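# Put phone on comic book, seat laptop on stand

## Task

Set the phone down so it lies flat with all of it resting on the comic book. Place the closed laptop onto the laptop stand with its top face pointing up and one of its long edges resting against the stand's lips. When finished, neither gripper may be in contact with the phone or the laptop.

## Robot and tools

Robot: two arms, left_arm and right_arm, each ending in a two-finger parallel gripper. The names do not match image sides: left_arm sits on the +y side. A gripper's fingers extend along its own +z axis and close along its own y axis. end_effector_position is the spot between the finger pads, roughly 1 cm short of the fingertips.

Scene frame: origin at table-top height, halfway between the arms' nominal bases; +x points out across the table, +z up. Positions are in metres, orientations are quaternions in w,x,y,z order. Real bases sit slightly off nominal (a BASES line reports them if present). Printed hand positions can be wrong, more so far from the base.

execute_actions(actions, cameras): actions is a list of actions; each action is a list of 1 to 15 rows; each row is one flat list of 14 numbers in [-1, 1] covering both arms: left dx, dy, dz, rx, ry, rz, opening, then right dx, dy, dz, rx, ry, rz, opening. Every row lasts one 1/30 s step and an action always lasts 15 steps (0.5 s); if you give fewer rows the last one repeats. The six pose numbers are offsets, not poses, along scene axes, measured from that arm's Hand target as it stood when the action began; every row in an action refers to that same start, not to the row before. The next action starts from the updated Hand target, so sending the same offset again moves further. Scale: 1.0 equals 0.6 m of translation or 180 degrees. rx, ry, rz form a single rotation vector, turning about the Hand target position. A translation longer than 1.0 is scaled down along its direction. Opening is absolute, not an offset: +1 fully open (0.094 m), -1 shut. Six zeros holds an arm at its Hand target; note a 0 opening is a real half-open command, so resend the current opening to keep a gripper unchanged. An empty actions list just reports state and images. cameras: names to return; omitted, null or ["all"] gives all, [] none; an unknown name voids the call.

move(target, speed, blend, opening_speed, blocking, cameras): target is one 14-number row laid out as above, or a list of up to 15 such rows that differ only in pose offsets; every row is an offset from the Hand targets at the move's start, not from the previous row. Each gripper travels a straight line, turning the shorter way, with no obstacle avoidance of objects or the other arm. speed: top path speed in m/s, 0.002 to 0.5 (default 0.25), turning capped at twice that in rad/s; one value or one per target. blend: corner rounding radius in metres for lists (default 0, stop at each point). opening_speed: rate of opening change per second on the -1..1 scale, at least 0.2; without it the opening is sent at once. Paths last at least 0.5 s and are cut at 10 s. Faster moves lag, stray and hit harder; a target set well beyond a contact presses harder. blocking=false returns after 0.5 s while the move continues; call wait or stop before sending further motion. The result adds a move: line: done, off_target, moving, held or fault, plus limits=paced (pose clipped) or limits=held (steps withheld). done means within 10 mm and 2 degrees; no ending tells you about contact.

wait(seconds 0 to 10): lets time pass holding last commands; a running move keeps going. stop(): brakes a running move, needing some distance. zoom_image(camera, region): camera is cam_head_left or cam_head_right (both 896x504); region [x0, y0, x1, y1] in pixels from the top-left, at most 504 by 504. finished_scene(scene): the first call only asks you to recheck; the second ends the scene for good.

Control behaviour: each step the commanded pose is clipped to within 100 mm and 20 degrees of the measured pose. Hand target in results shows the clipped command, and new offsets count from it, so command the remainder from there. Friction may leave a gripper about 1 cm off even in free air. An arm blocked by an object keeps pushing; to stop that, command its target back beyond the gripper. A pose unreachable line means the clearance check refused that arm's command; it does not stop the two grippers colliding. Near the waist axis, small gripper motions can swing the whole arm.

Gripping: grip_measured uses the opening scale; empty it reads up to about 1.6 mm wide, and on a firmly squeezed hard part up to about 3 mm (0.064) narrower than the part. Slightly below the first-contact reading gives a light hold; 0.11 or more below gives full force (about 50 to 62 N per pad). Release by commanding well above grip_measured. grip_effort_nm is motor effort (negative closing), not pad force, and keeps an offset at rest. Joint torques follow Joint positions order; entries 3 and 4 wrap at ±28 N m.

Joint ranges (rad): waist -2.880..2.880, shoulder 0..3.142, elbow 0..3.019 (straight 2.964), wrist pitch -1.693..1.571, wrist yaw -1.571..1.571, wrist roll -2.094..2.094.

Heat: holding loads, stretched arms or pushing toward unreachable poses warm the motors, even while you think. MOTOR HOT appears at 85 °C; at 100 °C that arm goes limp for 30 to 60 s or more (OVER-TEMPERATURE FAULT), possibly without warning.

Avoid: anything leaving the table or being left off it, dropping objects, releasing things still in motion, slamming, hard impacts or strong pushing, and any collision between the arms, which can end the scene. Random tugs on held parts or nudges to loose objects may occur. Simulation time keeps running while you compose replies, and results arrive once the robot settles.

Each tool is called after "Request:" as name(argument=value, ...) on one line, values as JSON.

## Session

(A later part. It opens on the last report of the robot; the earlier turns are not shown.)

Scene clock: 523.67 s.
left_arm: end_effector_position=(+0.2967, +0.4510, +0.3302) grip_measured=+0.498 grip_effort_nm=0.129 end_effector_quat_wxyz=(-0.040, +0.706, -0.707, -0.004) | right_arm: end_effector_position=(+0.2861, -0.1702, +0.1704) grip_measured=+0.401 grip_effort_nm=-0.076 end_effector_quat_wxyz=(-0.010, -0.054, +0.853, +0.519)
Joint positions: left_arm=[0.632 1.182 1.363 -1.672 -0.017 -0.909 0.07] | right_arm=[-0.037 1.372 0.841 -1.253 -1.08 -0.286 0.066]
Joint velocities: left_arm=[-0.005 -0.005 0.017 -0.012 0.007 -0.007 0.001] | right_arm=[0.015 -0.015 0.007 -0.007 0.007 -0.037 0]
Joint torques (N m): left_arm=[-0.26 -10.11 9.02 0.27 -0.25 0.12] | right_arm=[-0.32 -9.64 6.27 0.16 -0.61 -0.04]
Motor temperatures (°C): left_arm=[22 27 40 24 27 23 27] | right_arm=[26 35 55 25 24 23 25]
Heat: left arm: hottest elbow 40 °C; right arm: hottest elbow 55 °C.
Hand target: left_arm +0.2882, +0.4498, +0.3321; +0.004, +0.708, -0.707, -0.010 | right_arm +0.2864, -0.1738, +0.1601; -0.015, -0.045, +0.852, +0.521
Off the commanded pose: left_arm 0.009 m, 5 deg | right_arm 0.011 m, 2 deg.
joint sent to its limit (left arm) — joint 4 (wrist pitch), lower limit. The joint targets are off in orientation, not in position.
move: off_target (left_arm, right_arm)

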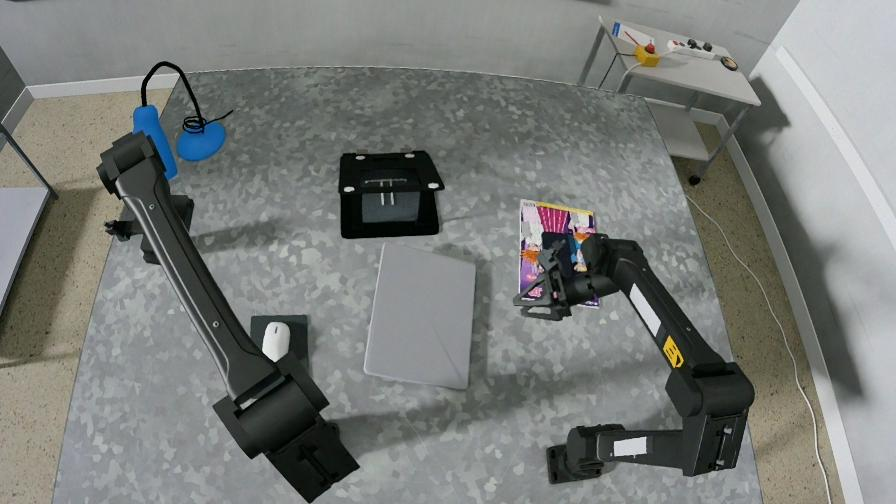

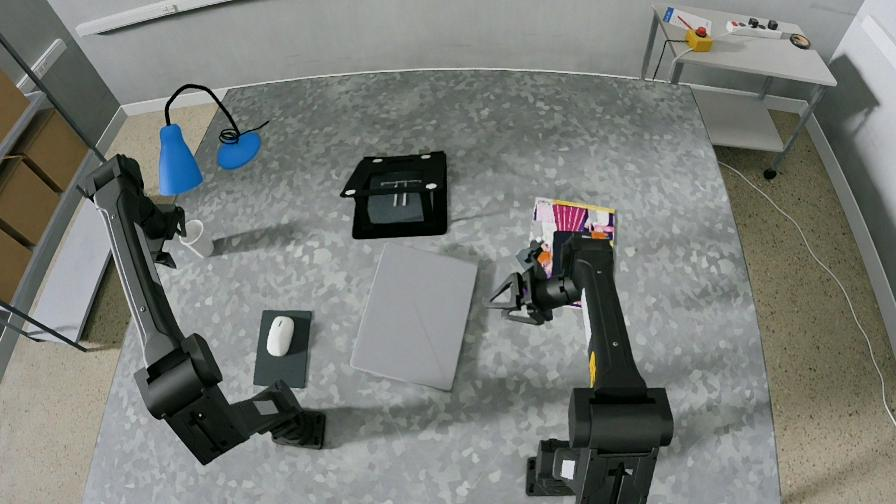

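Request:
move(target=[0,0,0,0,0,0,0.5,0,0.03,-0.185,0,0,0,0.4], speed=0.08)

Request:
zoom_image(camera="cam_head_right", region=[400, 220, 600, 400])

Request:
zoom_image(camera="cam_head_left", region=[400, 220, 600, 400])

Scene clock: 538.20 s.
left_arm: end_effector_position=(+0.2967, +0.4510, +0.3302) grip_measured=+0.498 grip_effort_nm=0.129 end_effector_quat_wxyz=(-0.040, +0.706, -0.707, -0.004) | right_arm: end_effector_position=(+0.2909, -0.1617, +0.0592) grip_measured=+0.401 grip_effort_nm=-0.076 end_effector_quat_wxyz=(+0.001, -0.051, +0.853, +0.520)
Joint positions: left_arm=[0.632 1.182 1.363 -1.672 -0.017 -0.909 0.07] | right_arm=[-0.012 1.589 0.701 -0.807 -1.09 -0.202 0.066]
Joint velocities: left_arm=[0.005 0.015 0.002 -0.002 -0.051 -0.066 0] | right_arm=[0.005 -0.005 -0.002 0.002 0.007 0.051 0]
Joint torques (N m): left_arm=[-0.91 -9.88 9.06 0.05 -0.19 0.17] | right_arm=[1.38 -10.58 4.42 0.43 -0.62 0.15]
Motor temperatures (°C): left_arm=[22 27 40 24 27 23 27] | right_arm=[26 34 52 25 24 23 25]
Heat: left arm: hottest elbow 40 °C; right arm: hottest elbow 52 °C.
Hand target: left_arm +0.2882, +0.4498, +0.3321; +0.004, +0.708, -0.707, -0.010 | right_arm +0.2838, -0.1572, +0.0490; -0.016, -0.046, +0.852, +0.521
Off the commanded pose: left_arm 0.009 m, 5 deg | right_arm 0.013 m, 2 deg.
joint sent to its limit (left arm) — joint 4 (wrist pitch), lower limit. The joint targets are off in orientation, not in position.
move: off_target (left_arm, right_arm)

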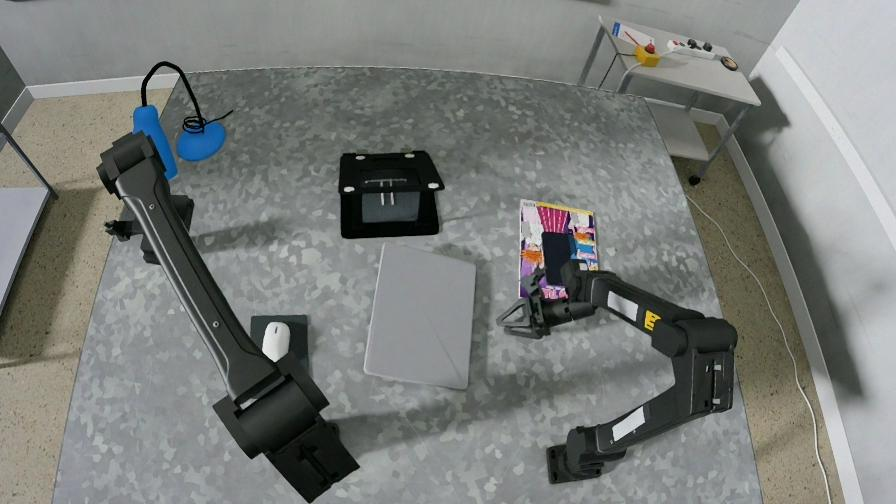

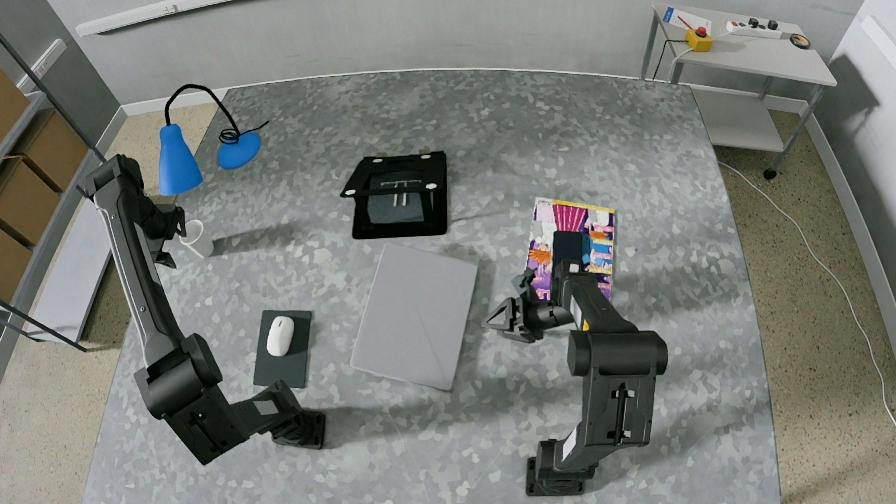

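Scaled by 2.520.

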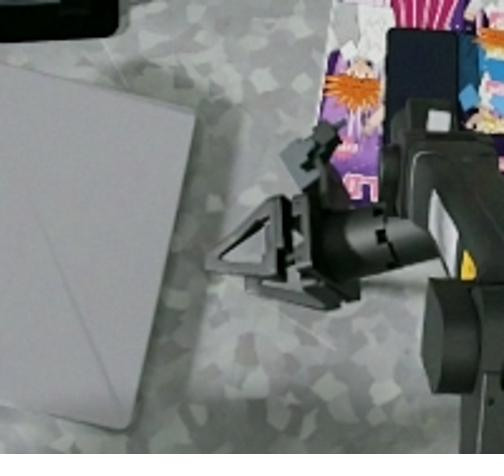

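Scaled by 2.520.

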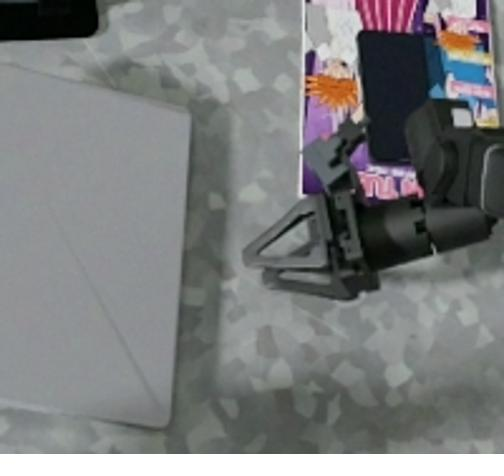

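Request:
move(target=[0,0,0,0,0,0,0.5,0,0.11,-0.02,0,0,0,0.4], speed=0.05)

Request:
zoom_image(camera="cam_head_right", region=[400, 220, 600, 400])

Request:
zoom_image(camera="cam_head_left", region=[400, 220, 600, 400])

Scene clock: 544.07 s.
left_arm: end_effector_position=(+0.2967, +0.4510, +0.3302) grip_measured=+0.498 grip_effort_nm=0.129 end_effector_quat_wxyz=(-0.040, +0.706, -0.707, -0.004) | right_arm: end_effector_position=(+0.2911, -0.0942, +0.0475) grip_measured=+0.401 grip_effort_nm=-0.081 end_effector_quat_wxyz=(-0.004, -0.052, +0.850, +0.524)
Joint positions: left_arm=[0.632 1.182 1.363 -1.672 -0.017 -0.909 0.07] | right_arm=[0.189 1.589 0.637 -0.375 -1.087 0.22 0.066]
Joint velocities: left_arm=[0.015 -0.015 -0.007 -0.002 -0.022 -0.022 0.001] | right_arm=[-0.015 -0.005 0.002 0.002 0.037 -0.007 0]
Joint torques (N m): left_arm=[-1.26 -10.23 9.25 -0.06 -0.16 0.1] | right_arm=[1.44 -10.87 4.48 1.02 -0.43 0.16]
Motor temperatures (°C): left_arm=[22 27 40 24 27 23 27] | right_arm=[26 34 51 25 24 23 25]
Heat: left arm: hottest elbow 40 °C; right arm: hottest elbow 51 °C.
Hand target: left_arm +0.2882, +0.4498, +0.3321; +0.004, +0.708, -0.707, -0.010 | right_arm +0.2829, -0.0914, +0.0364; -0.018, -0.047, +0.852, +0.521
Off the commanded pose: left_arm 0.009 m, 5 deg | right_arm 0.013 m, 2 deg.
joint sent to its limit (left arm) — joint 4 (wrist pitch), lower limit. The joint targets are off in orientation, not in position.
move: off_target (left_arm, right_arm)

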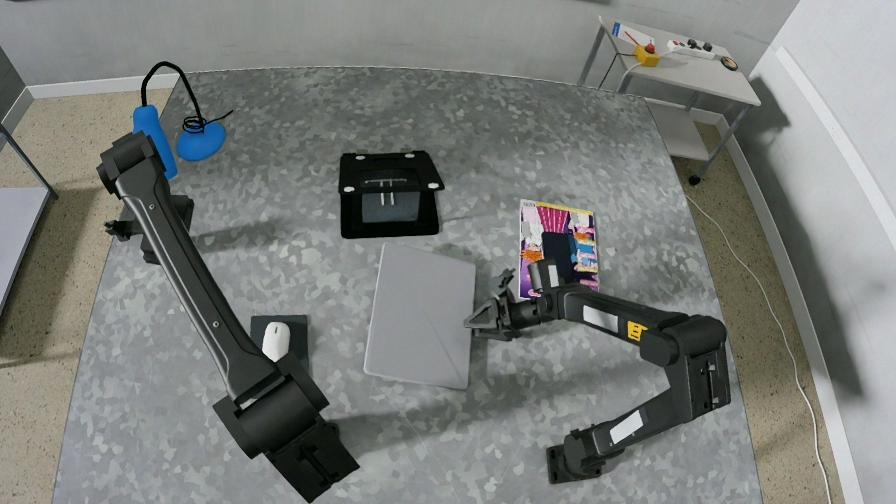

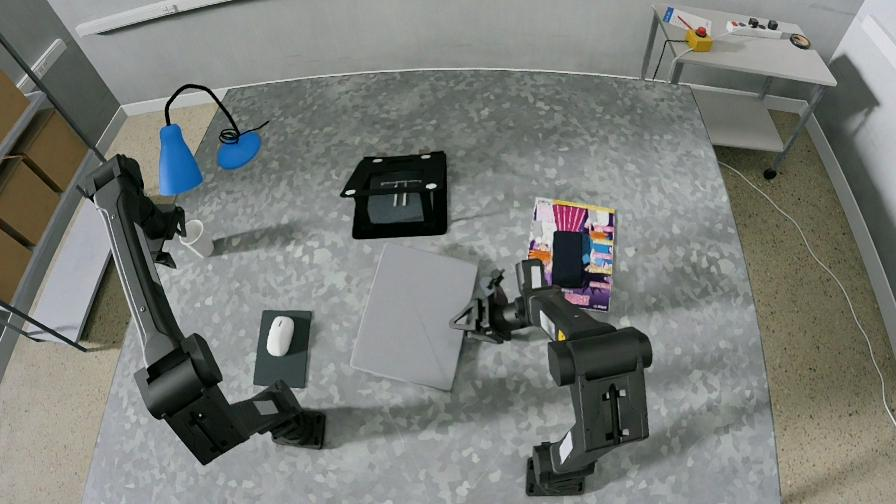

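Scaled by 2.520.

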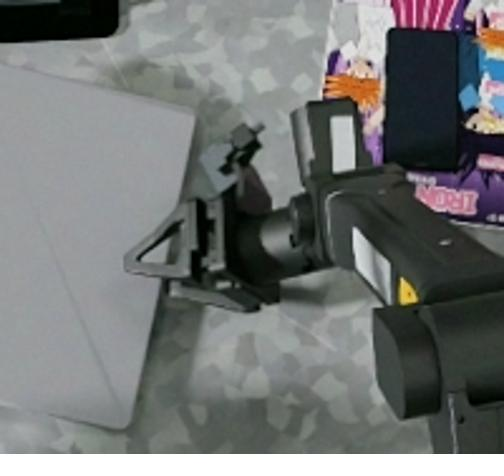

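Scaled by 2.520.

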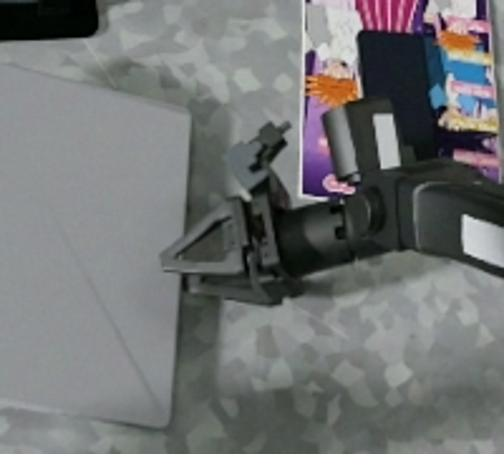

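Request:
move(target=[0,0,0,0,0,0,0.5,0,0.08,0,0,0,0,0.4], speed=0.04)

Request:
zoom_image(camera="cam_head_right", region=[340, 220, 540, 400])

Request:
zoom_image(camera="cam_head_left", region=[340, 220, 540, 400])

Scene clock: 549.27 s.
left_arm: end_effector_position=(+0.2967, +0.4510, +0.3302) grip_measured=+0.498 grip_effort_nm=0.129 end_effector_quat_wxyz=(-0.040, +0.706, -0.707, -0.004) | right_arm: end_effector_position=(+0.2914, -0.0532, +0.0461) grip_measured=+0.401 grip_effort_nm=-0.081 end_effector_quat_wxyz=(-0.007, -0.039, +0.853, +0.521)
Joint positions: left_arm=[0.632 1.182 1.363 -1.672 -0.017 -0.909 0.07] | right_arm=[0.307 1.595 0.62 -0.143 -1.037 0.484 0.066]
Joint velocities: left_arm=[-0.015 -0.005 0.007 -0.002 -0.051 -0.037 0] | right_arm=[-0.005 0.005 -0.027 -0.007 0.007 -0.007 0]
Joint torques (N m): left_arm=[0.09 -10.81 9.14 0.25 -0.17 0.11] | right_arm=[2.61 -10.52 5.09 1.65 -0.59 0.09]
Motor temperatures (°C): left_arm=[22 27 40 24 27 23 27] | right_arm=[26 34 50 25 24 23 25]
Heat: left arm: hottest elbow 40 °C; right arm: hottest elbow 50 °C.
Hand target: left_arm +0.2882, +0.4498, +0.3321; +0.004, +0.708, -0.707, -0.010 | right_arm +0.2825, -0.0435, +0.0355; -0.020, -0.048, +0.852, +0.521
Off the commanded pose: left_arm 0.009 m, 5 deg | right_arm 0.016 m, 2 deg.
joint sent to its limit (left arm) — joint 4 (wrist pitch), lower limit. The joint targets are off in orientation, not in position.
move: off_target (left_arm, right_arm)

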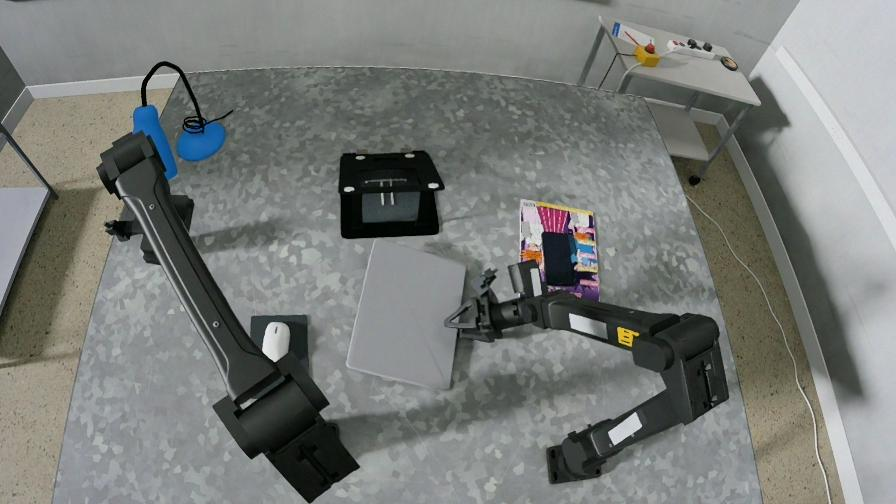

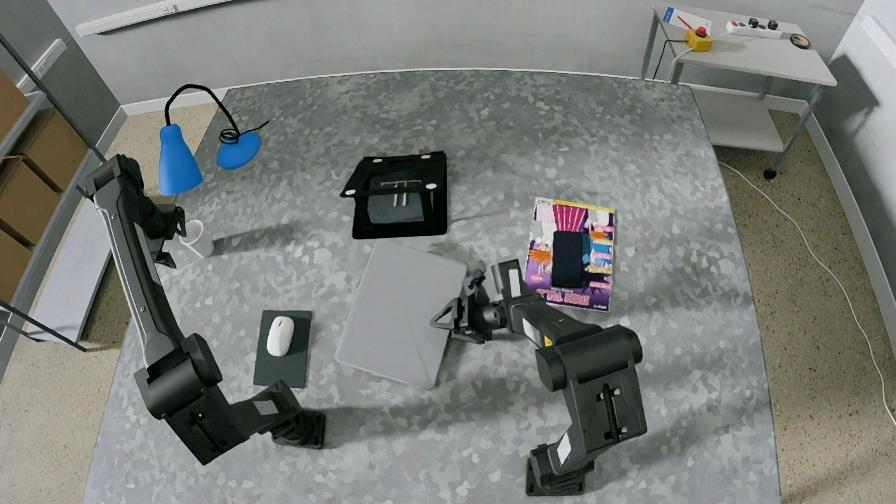

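Scaled by 2.520.

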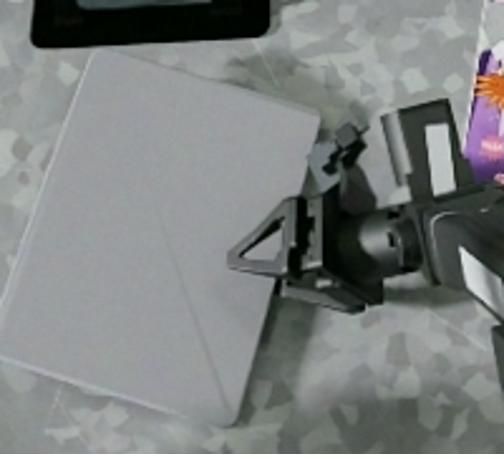

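Scaled by 2.520.

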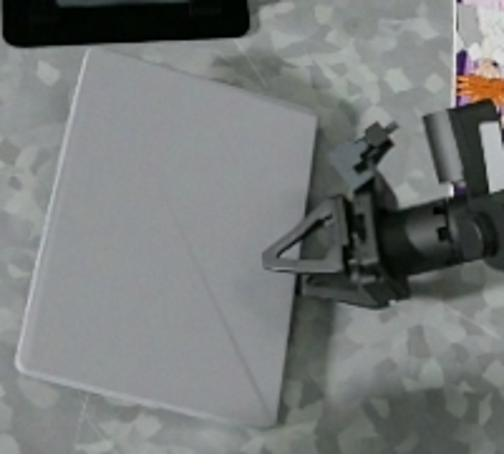

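Request:
zoom_image(camera="cam_head_left", region=[420, 270, 500, 350])

Request:
zoom_image(camera="cam_head_right", region=[410, 270, 500, 400])

Request:
zoom_image(camera="cam_head_left", region=[420, 330, 500, 410])

Scaled by 6.300.

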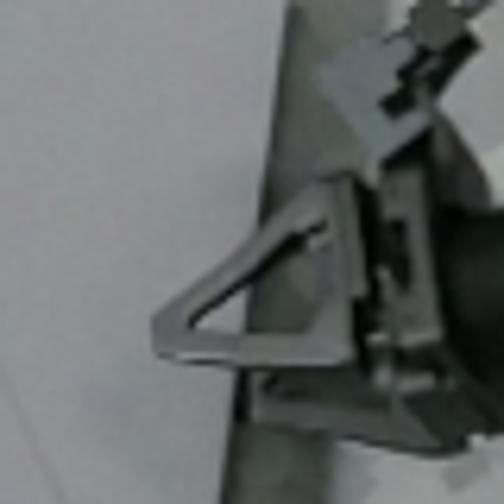

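Scaled by 3.877.

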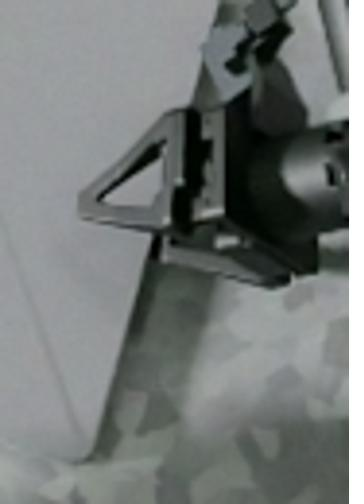

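Scaled by 6.300.

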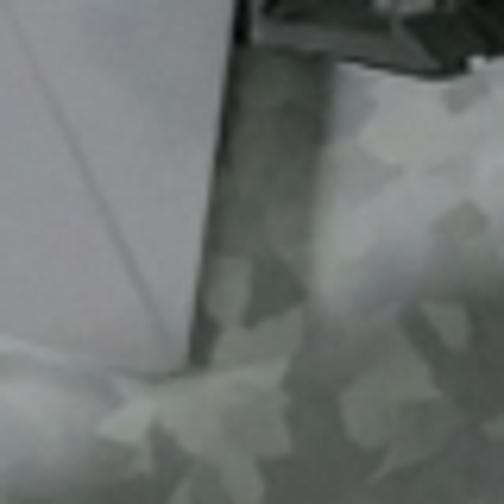

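Request:
move(target=[0,0,0,0,0,0,0.5,0,-0.08,0.015,0,0,0,0.4], speed=0.06)

Request:
zoom_image(camera="cam_head_right", region=[320, 230, 500, 400])

Request:
zoom_image(camera="cam_head_left", region=[340, 230, 520, 400])

Scene clock: 588.63 s.
left_arm: end_effector_position=(+0.2967, +0.4510, +0.3302) grip_measured=+0.498 grip_effort_nm=0.125 end_effector_quat_wxyz=(-0.040, +0.706, -0.707, -0.004) | right_arm: end_effector_position=(+0.2764, -0.0883, +0.0402) grip_measured=+0.401 grip_effort_nm=-0.076 end_effector_quat_wxyz=(-0.027, -0.047, +0.853, +0.520)
Joint positions: left_arm=[0.632 1.182 1.363 -1.672 -0.017 -0.909 0.07] | right_arm=[0.215 1.595 0.619 -0.378 -1.082 0.241 0.066]
Joint velocities: left_arm=[-0.024 0.005 0.007 -0.007 -0.022 -0.037 0.002] | right_arm=[-0.005 -0.015 0.007 -0.012 0.007 0.022 -0.001]
Joint torques (N m): left_arm=[-0.97 -10.75 9.29 0.05 -0.21 0.14] | right_arm=[-0.38 -13.27 5.89 0.1 -0.6 0.03]
Motor temperatures (°C): left_arm=[22 27 40 24 27 23 27] | right_arm=[26 34 47 25 25 23 25]
Heat: left arm: hottest elbow 40 °C; right arm: hottest elbow 47 °C.
Hand target: left_arm +0.2882, +0.4498, +0.3321; +0.004, +0.708, -0.707, -0.010 | right_arm +0.2827, -0.0912, +0.0452; -0.018, -0.047, +0.852, +0.521
Off the commanded pose: left_arm 0.009 m, 5 deg | right_arm 0.008 m, 1 deg.
joint sent to its limit (left arm) — joint 4 (wrist pitch), lower limit. The joint targets are off in orientation, not in position.
move: off_target (left_arm)

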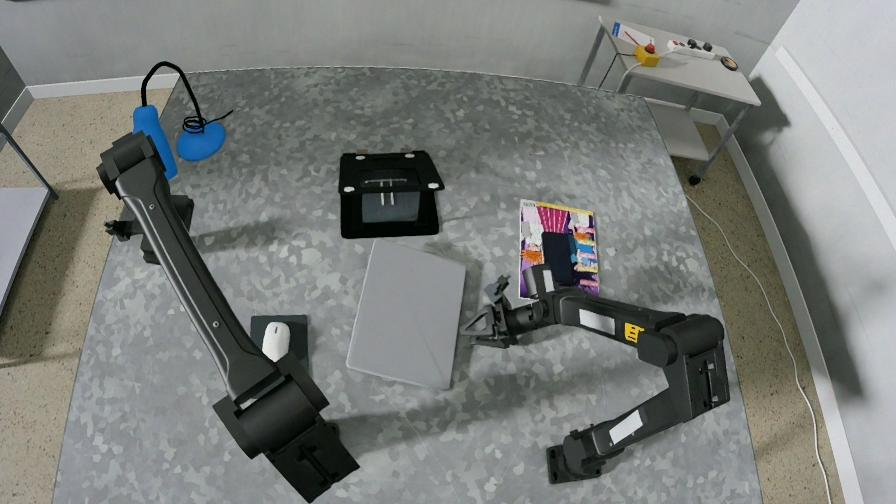

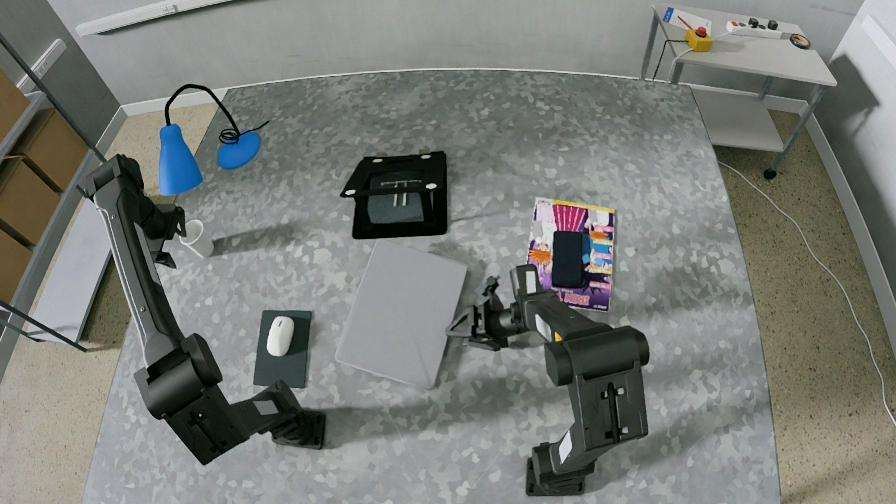

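Scaled by 2.800.

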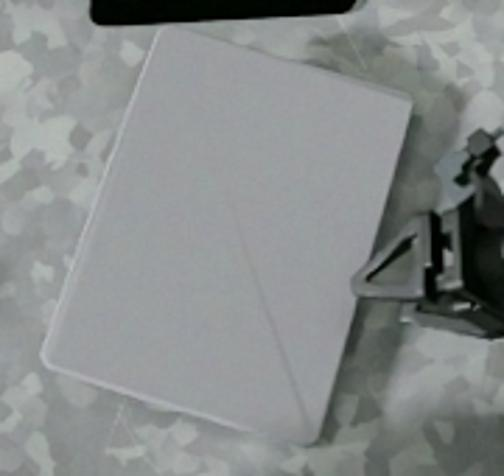

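Scaled by 2.800.

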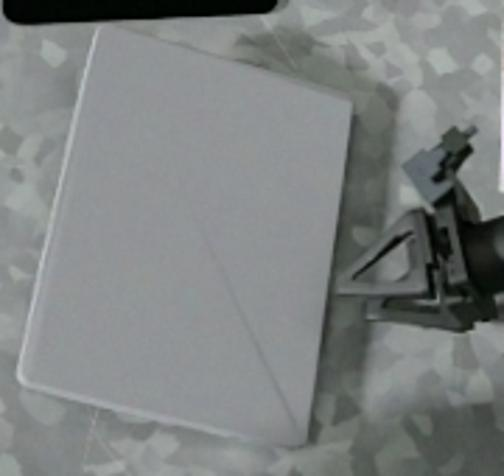

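Request:
move(target=[0,0,0,0,0,0,0.5,0,0.05,0.005,0,0,0,0.4], speed=0.04)

Request:
zoom_image(camera="cam_head_left", region=[340, 230, 520, 400])

Scene clock: 594.37 s.
left_arm: end_effector_position=(+0.2967, +0.4510, +0.3302) grip_measured=+0.498 grip_effort_nm=0.129 end_effector_quat_wxyz=(-0.040, +0.706, -0.707, -0.004) | right_arm: end_effector_position=(+0.2814, -0.0661, +0.0426) grip_measured=+0.401 grip_effort_nm=-0.076 end_effector_quat_wxyz=(-0.026, -0.039, +0.853, +0.520)
Joint positions: left_arm=[0.632 1.182 1.363 -1.672 -0.017 -0.909 0.07] | right_arm=[0.276 1.595 0.619 -0.253 -1.063 0.392 0.066]
Joint velocities: left_arm=[-0.015 0.005 -0.002 -0.012 0.022 0.022 0.001] | right_arm=[-0.015 -0.015 0.012 -0.002 -0.051 -0.007 0]
Joint torques (N m): left_arm=[-0.5 -9.7 9.32 0.23 -0.24 0.11] | right_arm=[1.38 -13.74 5.53 1.07 -0.4 0.15]
Motor temperatures (°C): left_arm=[22 27 40 24 27 23 27] | right_arm=[26 34 46 25 25 23 25]
Heat: left arm: hottest elbow 40 °C; right arm: hottest elbow 46 °C.
Hand target: left_arm +0.2882, +0.4498, +0.3321; +0.004, +0.708, -0.707, -0.010 | right_arm +0.2826, -0.0613, +0.0477; -0.019, -0.048, +0.852, +0.521
Off the commanded pose: left_arm 0.009 m, 5 deg | right_arm 0.008 m, 1 deg.
joint sent to its limit (left arm) — joint 4 (wrist pitch), lower limit. The joint targets are off in orientation, not in position.
move: off_target (left_arm)

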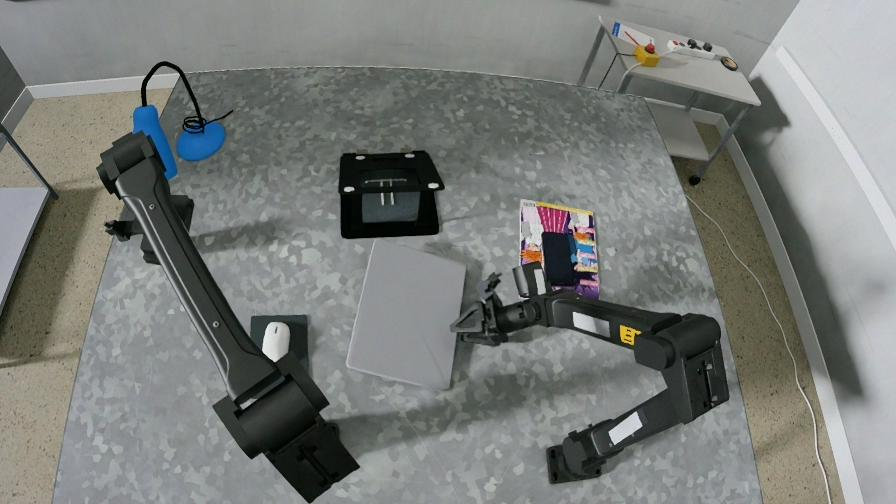

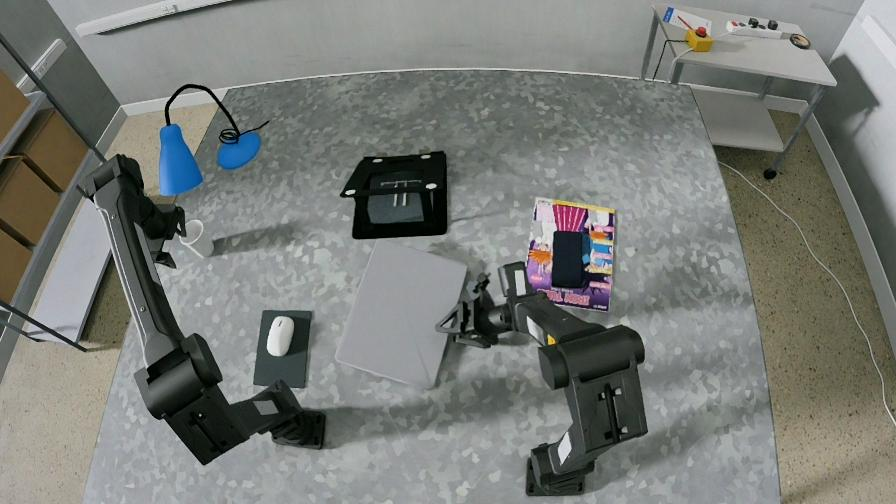

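Scaled by 2.800.

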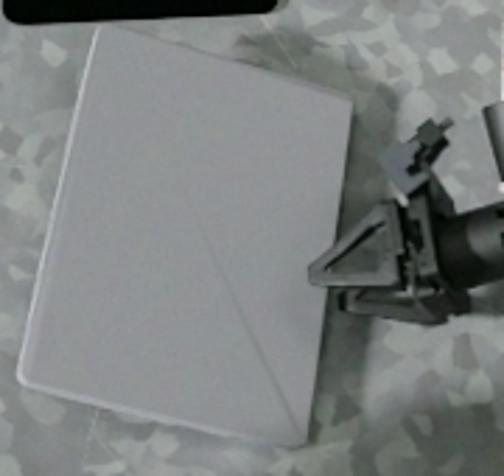

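Request:
move(target=[[0,0,0,0,0,0,0.5,0,-0.01,0.03,0,0,0,0.4],[0,0,0,0,0,0,0.5,0,0.04,0.03,0,0,0,0.4]], speed=0.04)

Request:
zoom_image(camera="cam_head_left", region=[340, 230, 520, 400])

Scene clock: 599.13 s.
left_arm: end_effector_position=(+0.2967, +0.4510, +0.3302) grip_measured=+0.498 grip_effort_nm=0.129 end_effector_quat_wxyz=(-0.040, +0.706, -0.707, -0.004) | right_arm: end_effector_position=(+0.2770, -0.0439, +0.0595) grip_measured=+0.401 grip_effort_nm=-0.071 end_effector_quat_wxyz=(-0.028, -0.039, +0.854, +0.518)
Joint positions: left_arm=[0.632 1.182 1.363 -1.672 -0.017 -0.909 0.07] | right_arm=[0.343 1.544 0.619 -0.205 -1.036 0.51 0.066]
Joint velocities: left_arm=[0.005 -0.015 -0.002 -0.022 -0.007 0.051 -0.001] | right_arm=[0.005 -0.015 -0.022 0.012 0.022 0.037 -0.001]
Joint torques (N m): left_arm=[-0.79 -9.93 9.17 0.23 -0.19 0.06] | right_arm=[1.49 -12.75 6.98 1.24 -0.38 0.16]
Motor temperatures (°C): left_arm=[22 27 40 24 27 23 27] | right_arm=[26 34 46 25 24 23 25]
Heat: left arm: hottest elbow 40 °C; right arm: hottest elbow 46 °C.
Hand target: left_arm +0.2882, +0.4498, +0.3321; +0.004, +0.708, -0.707, -0.010 | right_arm +0.2828, -0.0369, +0.0654; -0.020, -0.048, +0.852, +0.521
Off the commanded pose: left_arm 0.009 m, 5 deg | right_arm 0.011 m, 1 deg.
joint sent to its limit (left arm) — joint 4 (wrist pitch), lower limit. The joint targets are off in orientation, not in position.
move: off_target (left_arm, right_arm)

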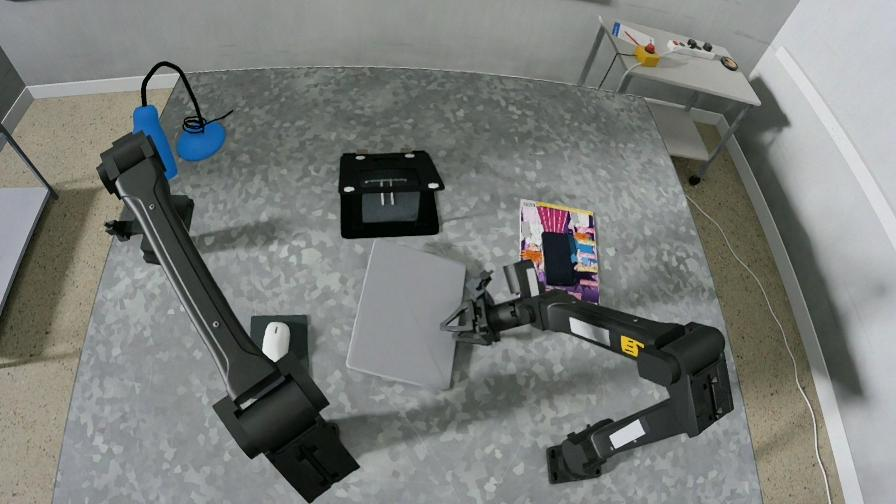

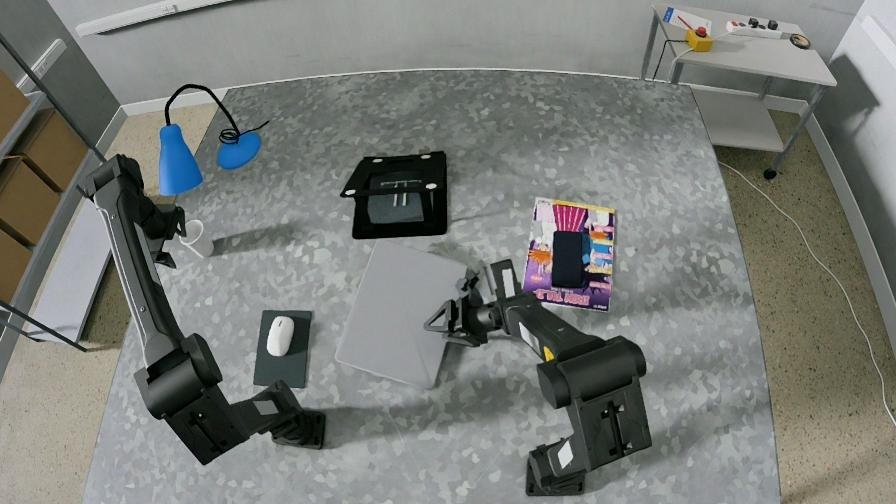

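Scaled by 2.800.

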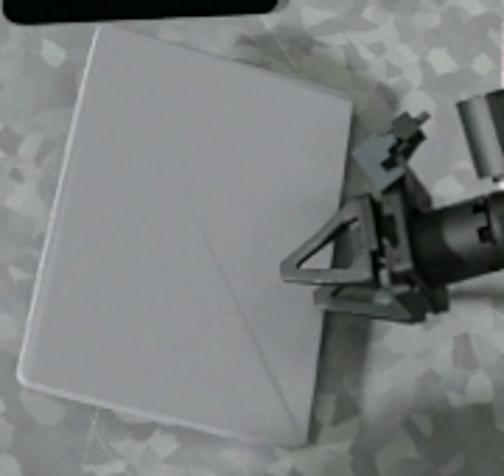

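Request:
zoom_image(camera="cam_head_left", region=[425, 285, 505, 365])

Request:
zoom_image(camera="cam_head_left", region=[335, 310, 415, 400])

Request:
zoom_image(camera="cam_head_right", region=[325, 300, 405, 390])

Request:
zoom_image(camera="cam_head_right", region=[340, 230, 440, 330])

Scaled by 6.300.

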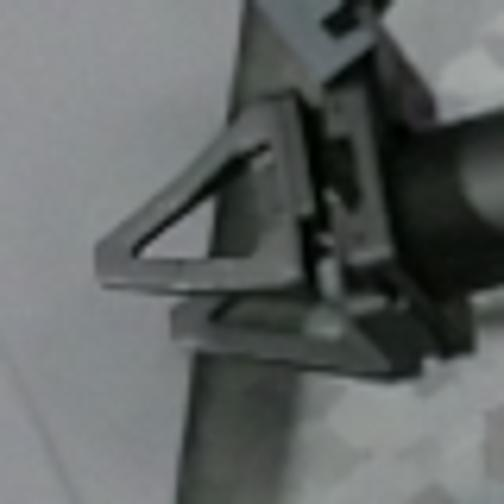

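Scaled by 5.600.

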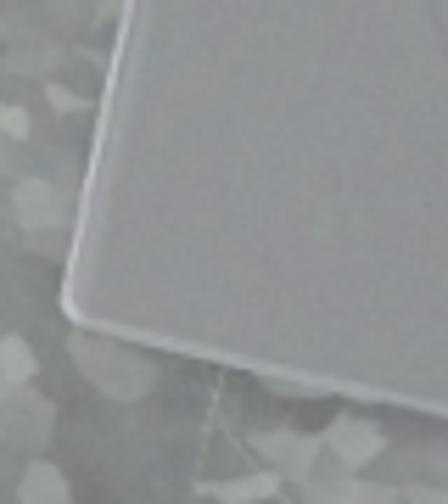

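Scaled by 5.600.

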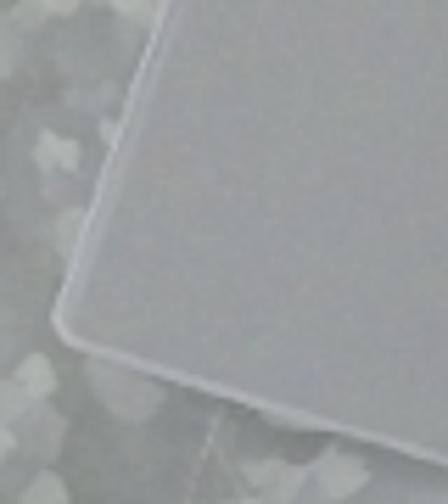

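Scaled by 5.040.

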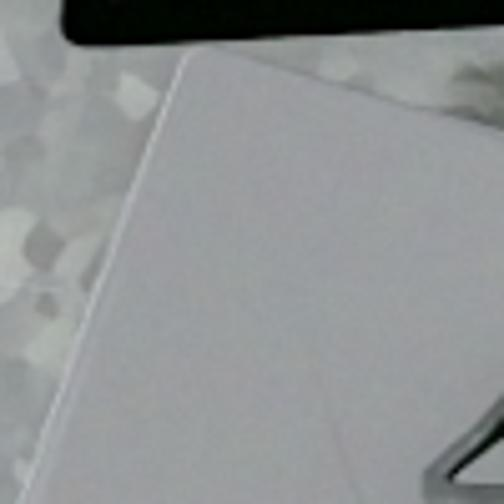

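Request:
move(target=[[0,0,0,0,0,0,0.5,0,-0.12,0.04,0,0,0,0.4],[0,0,0,0,0,0,0.5,-0.05,-0.35,0.35,0,0,0,0.4]], speed=0.15, blend=0.03)

Scene clock: 615.87 s.
left_arm: end_effector_position=(+0.2967, +0.4510, +0.3302) grip_measured=+0.498 grip_effort_nm=0.129 end_effector_quat_wxyz=(-0.040, +0.706, -0.707, -0.004) | right_arm: end_effector_position=(+0.2459, -0.2369, +0.2603) grip_measured=+0.401 grip_effort_nm=-0.081 end_effector_quat_wxyz=(+0.034, -0.006, +0.870, +0.491)
Joint positions: left_arm=[0.632 1.182 1.363 -1.672 -0.017 -0.909 0.07] | right_arm=[-0.27 1.142 0.919 -1.672 -0.997 -0.456 0.066]
Joint velocities: left_arm=[-0.005 -0.015 -0.012 -0.012 0.081 0.051 0] | right_arm=[-0.005 -0.015 -0.012 0.017 0.037 -0.037 0]
Joint torques (N m): left_arm=[-1.14 -10.81 9.31 -0.02 -0.22 0.06] | right_arm=[-0.32 -7.59 11.81 -0.66 -0.4 0.19]
Motor temperatures (°C): left_arm=[22 27 40 24 27 23 27] | right_arm=[26 35 47 25 24 23 25]
Heat: left arm: hottest elbow 40 °C; right arm: hottest elbow 47 °C.
Hand target: left_arm +0.2882, +0.4498, +0.3321; +0.004, +0.708, -0.707, -0.010 | right_arm +0.2564, -0.2449, +0.2782; -0.014, -0.046, +0.853, +0.520
Off the commanded pose: left_arm 0.009 m, 5 deg | right_arm 0.019 m, 9 deg.
joint sent to its limit (left arm) — joint 4 (wrist pitch), lower limit. The joint targets are off in orientation, not in position.
joint sent to its limit (right arm) — joint 4 (wrist pitch), lower limit. The joint targets are off in position and orientation.
move: off_target (left_arm, right_arm)

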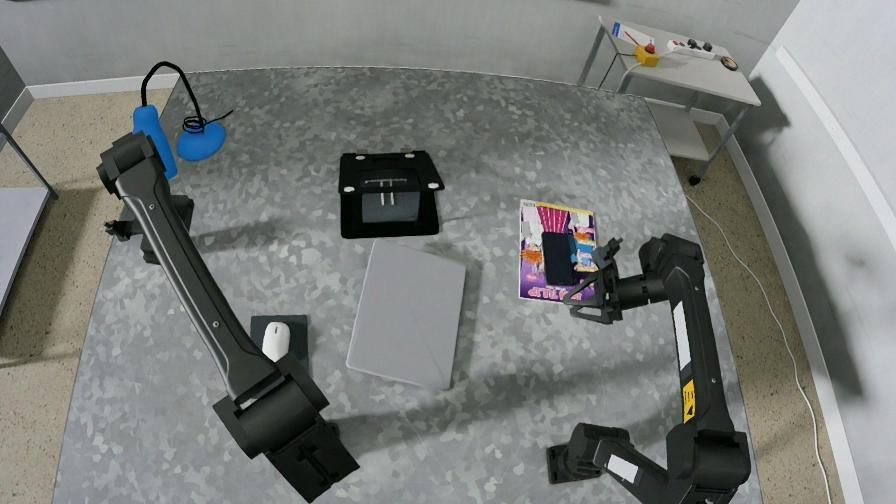

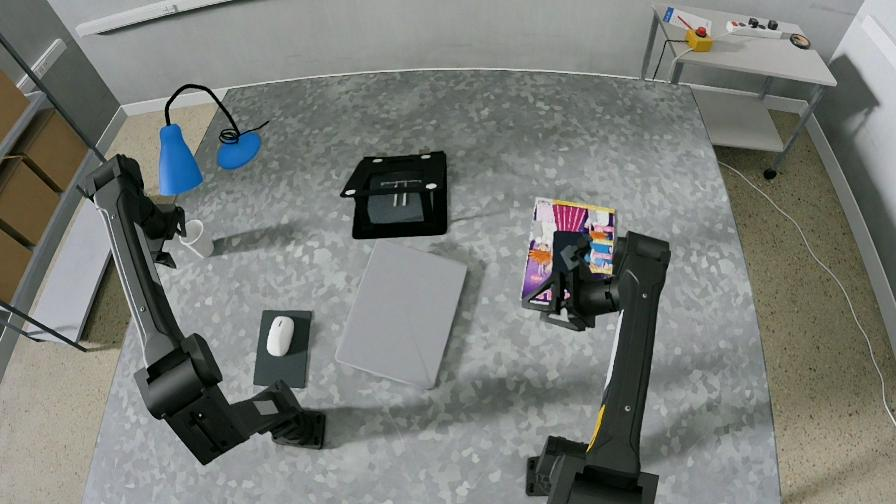

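Request:
move(target=[0.037,-0.3,-0.25,-0.308,-0.242,-0.511,0.4,0,-0.2,0,0,0,0,0.4], speed=0.2)

Scene clock: 631.97 s.
left_arm: end_effector_position=(+0.3088, +0.2714, +0.1848) grip_measured=+0.402 grip_effort_nm=-0.085 end_effector_quat_wxyz=(+0.032, +0.053, +0.907, -0.416) | right_arm: end_effector_position=(+0.2475, -0.3540, +0.2596) grip_measured=+0.401 grip_effort_nm=-0.076 end_effector_quat_wxyz=(+0.133, +0.062, +0.908, +0.393)
Joint positions: left_arm=[0.499 1.346 0.931 -1.673 0.723 0.845 0.066] | right_arm=[-0.626 1.123 0.972 -1.672 -0.828 -0.595 0.066]
Joint velocities: left_arm=[-0.015 -0.005 -0.022 0.002 0.037 0.022 0.001] | right_arm=[-0.015 0.015 0.017 -0.002 -0.022 -0.007 0]
Joint torques (N m): left_arm=[-2.2 -8.88 7.49 -0.62 0.34 0.13] | right_arm=[-0.38 -7.82 12.48 -0.58 -0.37 0.04]
Motor temperatures (°C): left_arm=[22 27 40 24 27 23 27] | right_arm=[26 35 51 25 24 23 25]
Heat: left arm: hottest elbow 40 °C; right arm: hottest elbow 51 °C.
Hand target: left_arm +0.3063, +0.2665, +0.1824; -0.063, +0.100, +0.856, -0.504 | right_arm +0.2562, -0.3660, +0.2795; +0.021, -0.022, +0.871, +0.490
Off the commanded pose: left_arm 0.004 m, 16 deg | right_arm 0.023 m, 26 deg; orientation clipped.
joint sent to its limit (left arm) — joint 4 (wrist pitch), lower limit. The joint targets are off in position and orientation.
joint sent to its limit (right arm) — joint 4 (wrist pitch), lower limit. The joint targets are off in orientation, not in position.
move: off_target (left_arm, right_arm); limits=paced

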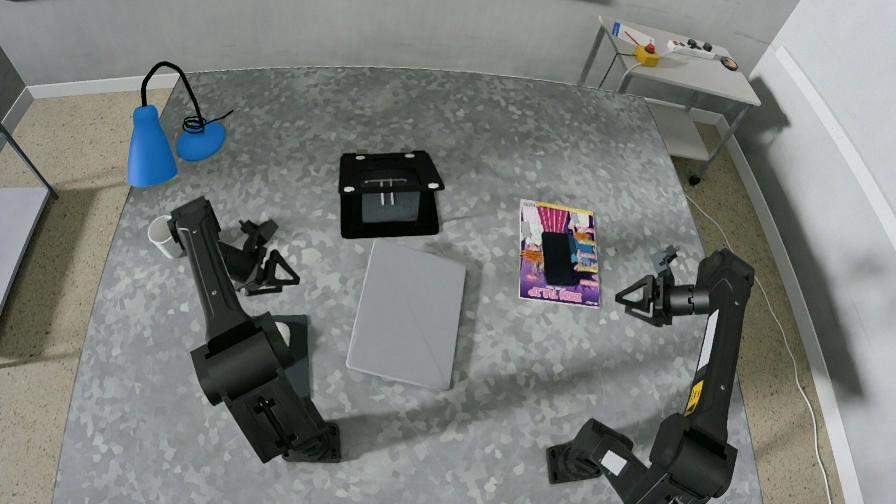

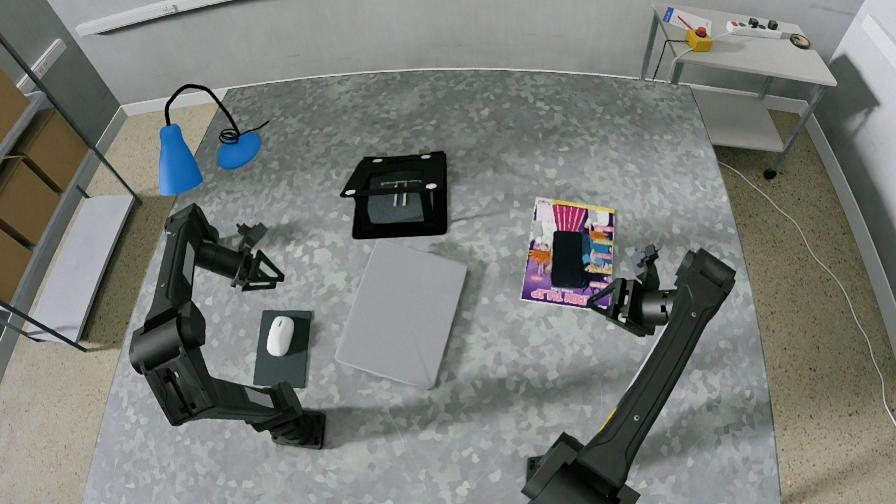

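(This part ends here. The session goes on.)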